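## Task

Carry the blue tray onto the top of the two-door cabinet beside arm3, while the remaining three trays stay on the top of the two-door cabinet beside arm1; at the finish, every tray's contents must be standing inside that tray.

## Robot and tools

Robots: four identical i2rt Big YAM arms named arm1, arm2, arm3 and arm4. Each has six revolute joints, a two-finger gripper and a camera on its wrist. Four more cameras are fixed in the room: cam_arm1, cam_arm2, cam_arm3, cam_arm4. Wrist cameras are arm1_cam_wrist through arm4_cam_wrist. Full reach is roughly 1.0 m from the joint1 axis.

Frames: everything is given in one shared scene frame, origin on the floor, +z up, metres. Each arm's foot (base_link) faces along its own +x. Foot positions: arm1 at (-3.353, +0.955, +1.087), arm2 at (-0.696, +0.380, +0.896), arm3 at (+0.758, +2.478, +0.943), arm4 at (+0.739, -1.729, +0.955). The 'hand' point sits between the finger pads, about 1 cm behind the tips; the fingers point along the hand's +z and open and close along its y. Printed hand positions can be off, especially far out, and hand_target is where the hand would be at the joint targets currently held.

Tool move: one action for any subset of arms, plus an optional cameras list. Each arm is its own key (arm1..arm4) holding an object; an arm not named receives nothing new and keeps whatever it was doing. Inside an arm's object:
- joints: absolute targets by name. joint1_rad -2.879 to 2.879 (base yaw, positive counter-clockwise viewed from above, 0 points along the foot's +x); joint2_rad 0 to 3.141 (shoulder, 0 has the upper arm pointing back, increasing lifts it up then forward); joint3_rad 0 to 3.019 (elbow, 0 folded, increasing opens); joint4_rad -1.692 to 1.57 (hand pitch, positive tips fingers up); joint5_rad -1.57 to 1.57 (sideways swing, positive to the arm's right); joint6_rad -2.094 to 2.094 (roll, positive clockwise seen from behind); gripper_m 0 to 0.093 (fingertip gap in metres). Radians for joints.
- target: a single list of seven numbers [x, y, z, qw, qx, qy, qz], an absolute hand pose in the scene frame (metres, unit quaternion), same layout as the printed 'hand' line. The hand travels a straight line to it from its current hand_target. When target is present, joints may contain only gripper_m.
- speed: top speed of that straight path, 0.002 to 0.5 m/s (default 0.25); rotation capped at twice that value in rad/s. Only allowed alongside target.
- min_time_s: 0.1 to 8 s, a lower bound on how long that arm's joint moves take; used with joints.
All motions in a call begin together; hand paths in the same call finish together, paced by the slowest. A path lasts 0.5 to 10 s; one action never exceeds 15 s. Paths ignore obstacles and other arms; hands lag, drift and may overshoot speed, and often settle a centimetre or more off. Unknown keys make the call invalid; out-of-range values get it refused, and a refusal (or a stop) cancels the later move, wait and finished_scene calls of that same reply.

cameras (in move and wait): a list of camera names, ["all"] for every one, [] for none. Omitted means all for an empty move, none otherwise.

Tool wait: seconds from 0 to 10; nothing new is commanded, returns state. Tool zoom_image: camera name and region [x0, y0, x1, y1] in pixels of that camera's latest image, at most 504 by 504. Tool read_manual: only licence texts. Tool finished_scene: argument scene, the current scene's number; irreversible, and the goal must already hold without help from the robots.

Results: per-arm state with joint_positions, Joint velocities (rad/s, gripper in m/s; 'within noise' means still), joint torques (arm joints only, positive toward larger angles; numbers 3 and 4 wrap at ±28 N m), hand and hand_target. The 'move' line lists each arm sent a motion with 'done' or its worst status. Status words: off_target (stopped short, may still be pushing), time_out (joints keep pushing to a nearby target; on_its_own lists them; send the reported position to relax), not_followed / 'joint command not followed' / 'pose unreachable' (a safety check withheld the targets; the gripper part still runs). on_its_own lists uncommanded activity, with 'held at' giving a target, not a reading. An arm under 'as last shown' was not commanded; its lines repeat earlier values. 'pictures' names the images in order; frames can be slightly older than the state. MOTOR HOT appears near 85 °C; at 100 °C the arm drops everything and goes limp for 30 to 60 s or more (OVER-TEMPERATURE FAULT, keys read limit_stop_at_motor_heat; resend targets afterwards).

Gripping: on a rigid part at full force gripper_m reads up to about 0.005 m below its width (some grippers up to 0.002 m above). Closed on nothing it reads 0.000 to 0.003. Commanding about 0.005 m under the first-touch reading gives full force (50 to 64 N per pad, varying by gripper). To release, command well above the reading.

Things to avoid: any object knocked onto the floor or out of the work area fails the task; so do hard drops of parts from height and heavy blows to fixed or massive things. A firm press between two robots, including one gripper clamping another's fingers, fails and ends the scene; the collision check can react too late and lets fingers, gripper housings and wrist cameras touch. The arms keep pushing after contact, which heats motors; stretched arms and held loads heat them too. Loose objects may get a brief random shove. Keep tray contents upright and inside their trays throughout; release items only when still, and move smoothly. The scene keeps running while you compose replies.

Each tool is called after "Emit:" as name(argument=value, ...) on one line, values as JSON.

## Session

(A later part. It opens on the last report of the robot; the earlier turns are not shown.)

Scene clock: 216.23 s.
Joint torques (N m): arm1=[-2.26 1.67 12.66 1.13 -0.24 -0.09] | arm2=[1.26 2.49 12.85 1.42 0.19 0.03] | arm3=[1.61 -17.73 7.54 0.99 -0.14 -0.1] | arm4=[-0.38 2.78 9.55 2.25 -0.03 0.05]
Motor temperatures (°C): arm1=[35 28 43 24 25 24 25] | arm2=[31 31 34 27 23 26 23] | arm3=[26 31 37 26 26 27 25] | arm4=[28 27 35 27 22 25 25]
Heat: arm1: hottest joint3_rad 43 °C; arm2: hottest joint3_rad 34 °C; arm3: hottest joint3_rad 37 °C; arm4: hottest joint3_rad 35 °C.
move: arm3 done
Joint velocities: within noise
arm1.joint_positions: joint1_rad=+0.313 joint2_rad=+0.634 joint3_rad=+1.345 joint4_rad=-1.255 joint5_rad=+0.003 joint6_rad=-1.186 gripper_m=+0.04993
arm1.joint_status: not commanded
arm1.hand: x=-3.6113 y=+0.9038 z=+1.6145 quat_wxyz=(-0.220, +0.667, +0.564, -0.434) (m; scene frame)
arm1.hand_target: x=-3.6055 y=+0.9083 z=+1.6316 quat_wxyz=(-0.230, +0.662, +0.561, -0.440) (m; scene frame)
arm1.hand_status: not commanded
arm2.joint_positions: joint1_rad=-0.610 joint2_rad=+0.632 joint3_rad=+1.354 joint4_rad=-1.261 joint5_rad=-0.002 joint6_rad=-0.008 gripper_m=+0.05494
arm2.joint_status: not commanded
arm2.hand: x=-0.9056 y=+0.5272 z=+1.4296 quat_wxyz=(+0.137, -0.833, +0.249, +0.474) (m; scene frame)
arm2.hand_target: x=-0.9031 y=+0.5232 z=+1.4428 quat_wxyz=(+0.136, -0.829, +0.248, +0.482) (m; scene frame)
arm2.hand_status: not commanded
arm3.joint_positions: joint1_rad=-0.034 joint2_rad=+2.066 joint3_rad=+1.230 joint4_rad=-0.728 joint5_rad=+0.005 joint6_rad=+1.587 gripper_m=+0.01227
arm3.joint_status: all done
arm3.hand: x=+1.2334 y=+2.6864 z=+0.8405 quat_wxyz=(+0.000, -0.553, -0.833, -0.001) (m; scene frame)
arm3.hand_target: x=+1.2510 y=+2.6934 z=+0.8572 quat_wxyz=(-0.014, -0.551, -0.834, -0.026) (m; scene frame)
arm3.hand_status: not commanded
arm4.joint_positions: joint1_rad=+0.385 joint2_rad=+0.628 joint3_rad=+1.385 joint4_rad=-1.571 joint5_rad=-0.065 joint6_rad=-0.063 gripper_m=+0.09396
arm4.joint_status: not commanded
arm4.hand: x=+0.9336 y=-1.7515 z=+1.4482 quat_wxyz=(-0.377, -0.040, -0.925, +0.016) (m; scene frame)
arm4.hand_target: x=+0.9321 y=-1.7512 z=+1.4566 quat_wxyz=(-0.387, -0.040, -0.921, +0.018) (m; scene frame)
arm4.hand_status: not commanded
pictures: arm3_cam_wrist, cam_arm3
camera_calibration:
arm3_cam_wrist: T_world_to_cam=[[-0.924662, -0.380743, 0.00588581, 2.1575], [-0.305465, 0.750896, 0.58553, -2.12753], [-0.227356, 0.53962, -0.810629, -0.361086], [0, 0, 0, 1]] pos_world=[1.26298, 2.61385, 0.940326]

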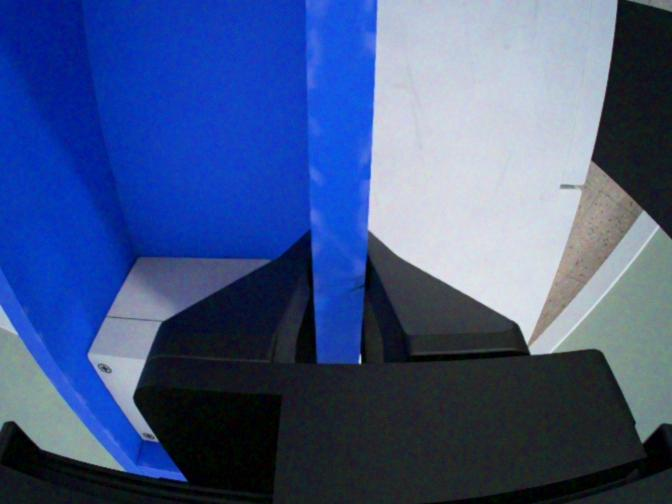

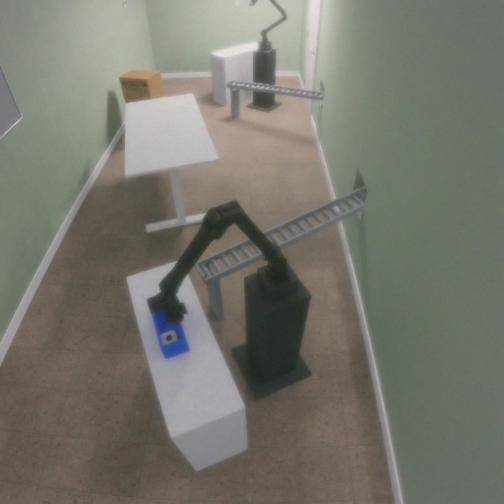

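Emit:
move(arm3={"joints": {"joint2_rad": 2.069, "joint3_rad": 1.247, "joint4_rad": -0.686}, "min_time_s": 0.8}, cameras=["arm3_cam_wrist", "cam_arm3"])

Emit:
zoom_image(camera="cam_arm3", region=[110, 240, 250, 380])

Scene clock: 217.83 s.
Joint torques (N m): arm1=[-2.02 1.73 12.7 1.01 -0.21 -0.04] | arm2=[1.14 2.61 12.85 1.44 0.19 0.02] | arm3=[1.49 -16.73 7.42 0.94 -0.15 -0.11] | arm4=[-0.32 2.9 9.52 2.24 -0.04 0.05]
Motor temperatures (°C): arm1=[35 28 44 24 25 24 25] | arm2=[31 31 35 27 23 26 23] | arm3=[26 31 37 26 26 27 25] | arm4=[28 27 35 27 22 25 25]
Heat: arm1: hottest joint3_rad 44 °C; arm2: hottest joint3_rad 35 °C; arm3: hottest joint3_rad 37 °C; arm4: hottest joint3_rad 35 °C.
move: arm3 done
Joint velocities: within noise
arm1, arm2, arm4: as last shown
arm3.joint_positions: joint1_rad=-0.034 joint2_rad=+2.076 joint3_rad=+1.230 joint4_rad=-0.701 joint5_rad=+0.005 joint6_rad=+1.587 gripper_m=+0.01227
arm3.joint_status: all done
arm3.hand: x=+1.2372 y=+2.6881 z=+0.8355 quat_wxyz=(-0.005, -0.553, -0.833, -0.008) (m; scene frame)
arm3.hand_target: x=+1.2506 y=+2.6933 z=+0.8437 quat_wxyz=(-0.013, -0.551, -0.834, -0.025) (m; scene frame)
arm3.hand_status: not commanded
pictures: arm3_cam_wrist, cam_arm3
camera_calibration:
arm3_cam_wrist: T_world_to_cam=[[-0.924664, -0.380639, -0.010485, 2.17521], [-0.314165, 0.747044, 0.585855, -2.10384], [-0.215167, 0.545013, -0.810348, -0.395073], [0, 0, 0, 1]] pos_world=[1.26537, 2.61495, 0.935208]

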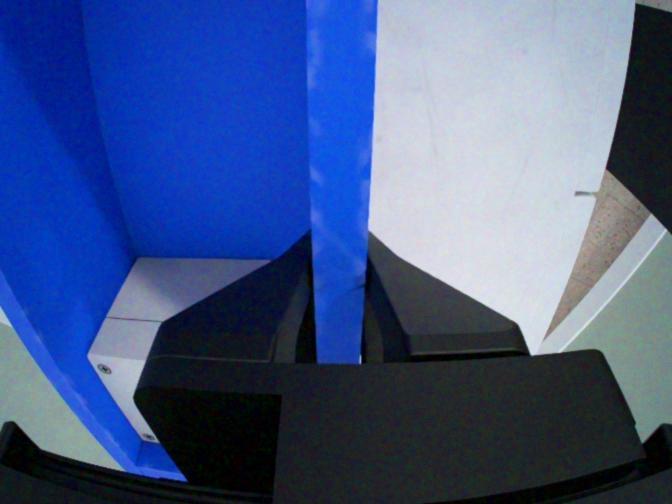

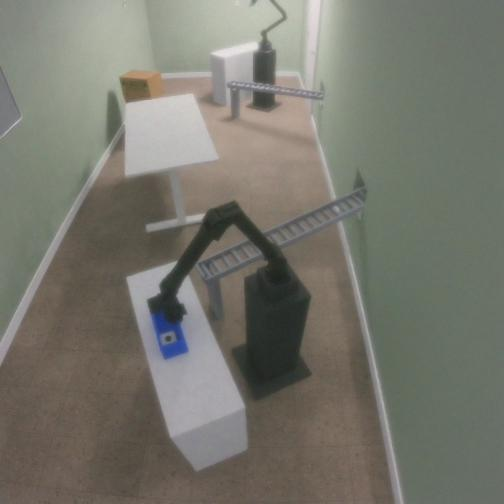

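Scaled by 3.600 from the camera's 504x504 image, which has a finer 720x720 frame.

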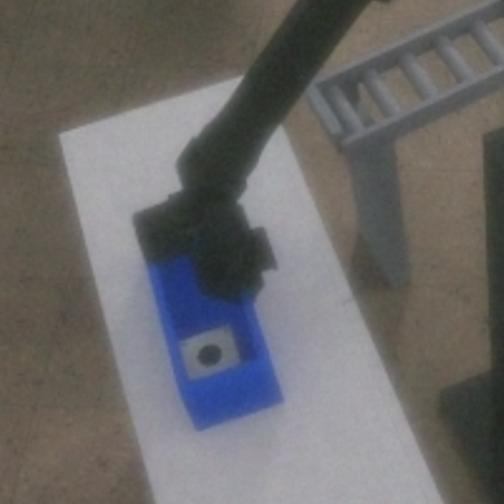

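Emit:
move(arm3={"joints": {"joint2_rad": 2.088, "joint3_rad": 1.243, "joint4_rad": -0.688}, "min_time_s": 0.8}, cameras=["arm3_cam_wrist", "cam_arm3"])

Emit:
zoom_image(camera="cam_arm3", region=[110, 240, 250, 380])

Scene clock: 219.43 s.
Joint torques (N m): arm1=[-1.44 1.9 12.67 1.16 -0.23 -0.07] | arm2=[1.14 2.43 12.81 1.4 0.18 0.02] | arm3=[1.61 -15.33 6.99 0.84 -0.14 -0.11] | arm4=[-0.38 2.9 9.55 2.25 -0.03 0.05]
Motor temperatures (°C): arm1=[35 28 44 24 25 24 25] | arm2=[31 31 35 27 23 26 23] | arm3=[26 31 37 26 26 27 25] | arm4=[28 27 35 27 22 25 25]
Heat: arm1: hottest joint3_rad 44 °C; arm2: hottest joint3_rad 35 °C; arm3: hottest joint3_rad 37 °C; arm4: hottest joint3_rad 35 °C.
move: arm3 done
Joint velocities: within noise
arm1, arm2, arm4: as last shown
arm3.joint_positions: joint1_rad=-0.034 joint2_rad=+2.079 joint3_rad=+1.230 joint4_rad=-0.699 joint5_rad=+0.005 joint6_rad=+1.587 gripper_m=+0.01227
arm3.joint_status: all done
arm3.hand: x=+1.2371 y=+2.6880 z=+0.8341 quat_wxyz=(-0.004, -0.553, -0.833, -0.008) (m; scene frame)
arm3.hand_target: x=+1.2442 y=+2.6906 z=+0.8329 quat_wxyz=(-0.007, -0.551, -0.834, -0.015) (m; scene frame)
arm3.hand_status: not commanded
pictures: arm3_cam_wrist, cam_arm3
camera_calibration:
arm3_cam_wrist: T_world_to_cam=[[-0.924667, -0.380644, -0.0100987, 2.17475], [-0.313954, 0.747118, 0.585873, -2.10353], [-0.215464, 0.544908, -0.81034, -0.395585], [0, 0, 0, 1]] pos_world=[1.26527, 2.61495, 0.933808]

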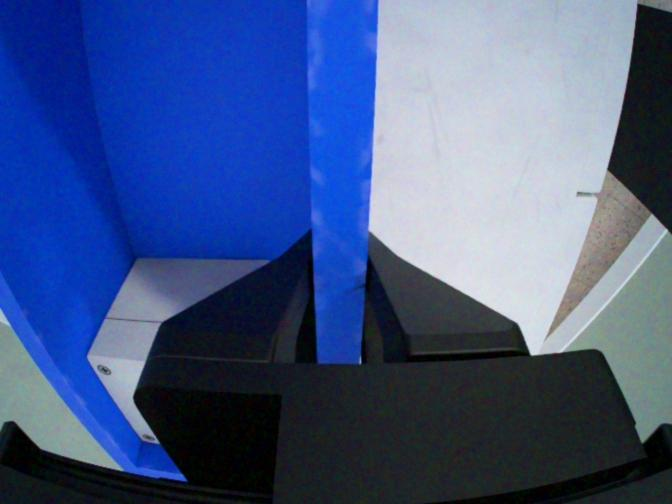

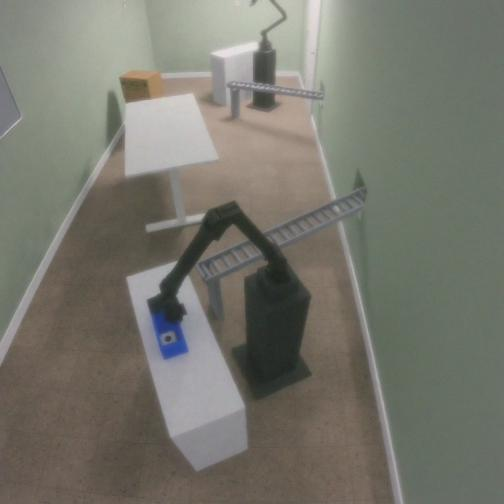

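Scaled by 3.600 from the camera's 504x504 image, which has a finer 720x720 frame.

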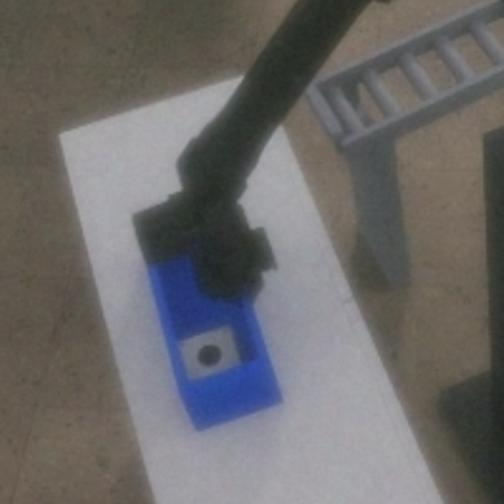

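Emit:
move(arm3={"target": [1.2335, 2.6862, 0.95, -0.007, -0.551, -0.834, -0.015], "speed": 0.25, "joints": {"gripper_m": 0.05}}, cameras=["arm3_cam_wrist", "cam_arm3", "cam_arm1"])

Emit:
zoom_image(camera="cam_arm3", region=[110, 240, 250, 380])

Emit:
zoom_image(camera="cam_arm1", region=[200, 170, 420, 390])

Scene clock: 221.17 s.
Joint torques (N m): arm1=[-1.79 1.85 12.6 1.01 -0.18 -0.05] | arm2=[1.26 2.49 12.86 1.42 0.19 0.02] | arm3=[1.61 -15.44 9.52 0.01 -0.01 -0.09] | arm4=[-0.26 2.84 9.54 2.22 -0.03 0.06]
Motor temperatures (°C): arm1=[35 28 44 24 25 24 25] | arm2=[31 31 35 27 23 26 23] | arm3=[26 31 37 26 26 27 25] | arm4=[28 27 35 27 22 25 25]
Heat: arm1: hottest joint3_rad 44 °C; arm2: hottest joint3_rad 35 °C; arm3: hottest joint3_rad 37 °C; arm4: hottest joint3_rad 35 °C.
move: arm3 off_target
Joint velocities: within noise
arm1, arm2, arm4: as last shown
arm3.joint_positions: joint1_rad=-0.034 joint2_rad=+1.869 joint3_rad=+1.228 joint4_rad=-0.920 joint5_rad=+0.003 joint6_rad=+1.587 gripper_m=+0.04990
arm3.joint_status: all done
arm3.hand: x=+1.2224 y=+2.6813 z=+0.9370 quat_wxyz=(+0.000, -0.553, -0.833, -0.003) (m; scene frame)
arm3.hand_target: x=+1.2332 y=+2.6860 z=+0.9500 quat_wxyz=(-0.007, -0.551, -0.834, -0.015) (m; scene frame)
arm3.hand_status: off_target (0.018 m and 1.6 deg from the pose sent, 0.116 m and 0.9 deg at the start)
pictures: arm3_cam_wrist, cam_arm1, cam_arm3
camera_calibration:
arm3_cam_wrist: T_world_to_cam=[[-0.924671, -0.380757, 0.0028861, 2.14772], [-0.30664, 0.749127, 0.587181, -2.17891], [-0.225735, 0.542064, -0.809451, -0.292421], [0, 0, 0, 1]] pos_world=[1.25178, 2.60855, 1.03652]

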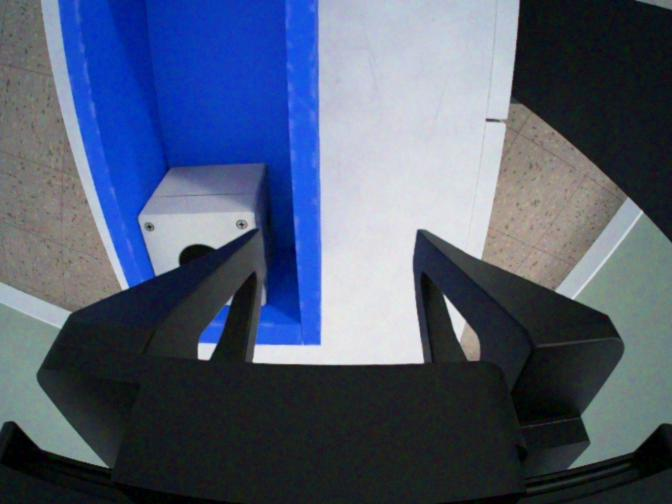

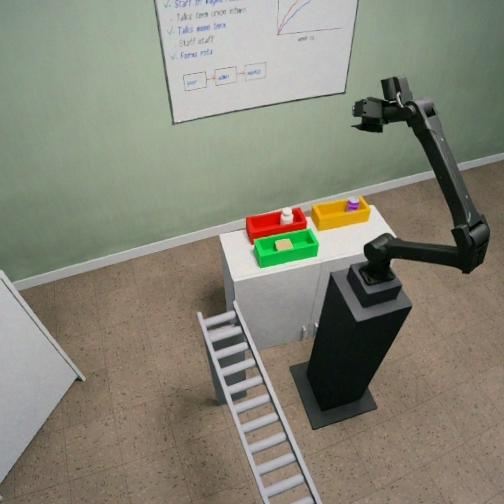

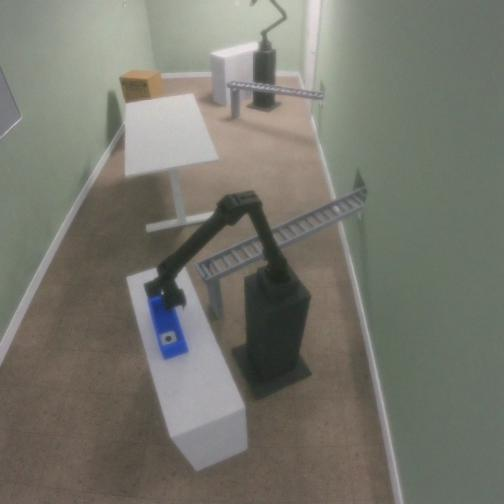

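Scaled by 3.600 from the camera's 504x504 image, which has a finer 720x720 frame.

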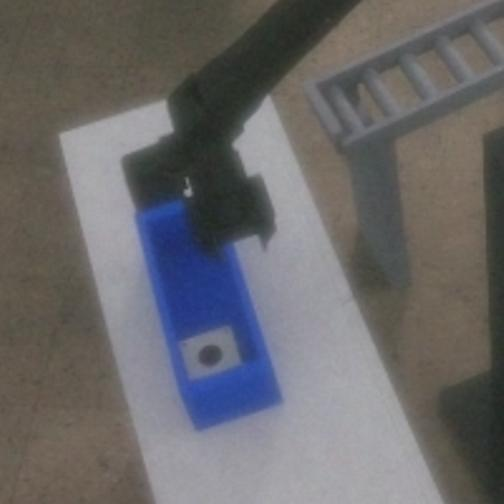

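Scaled by 2.291 from the camera's 504x504 image, which has a finer 720x720 frame.

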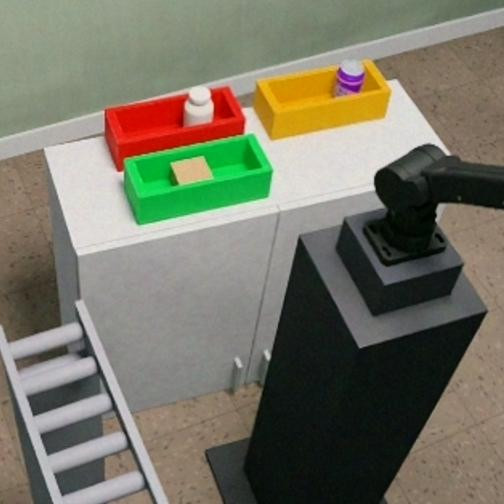

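Emit:
finished_scene(scene=2)

The scene is finished: the task was done.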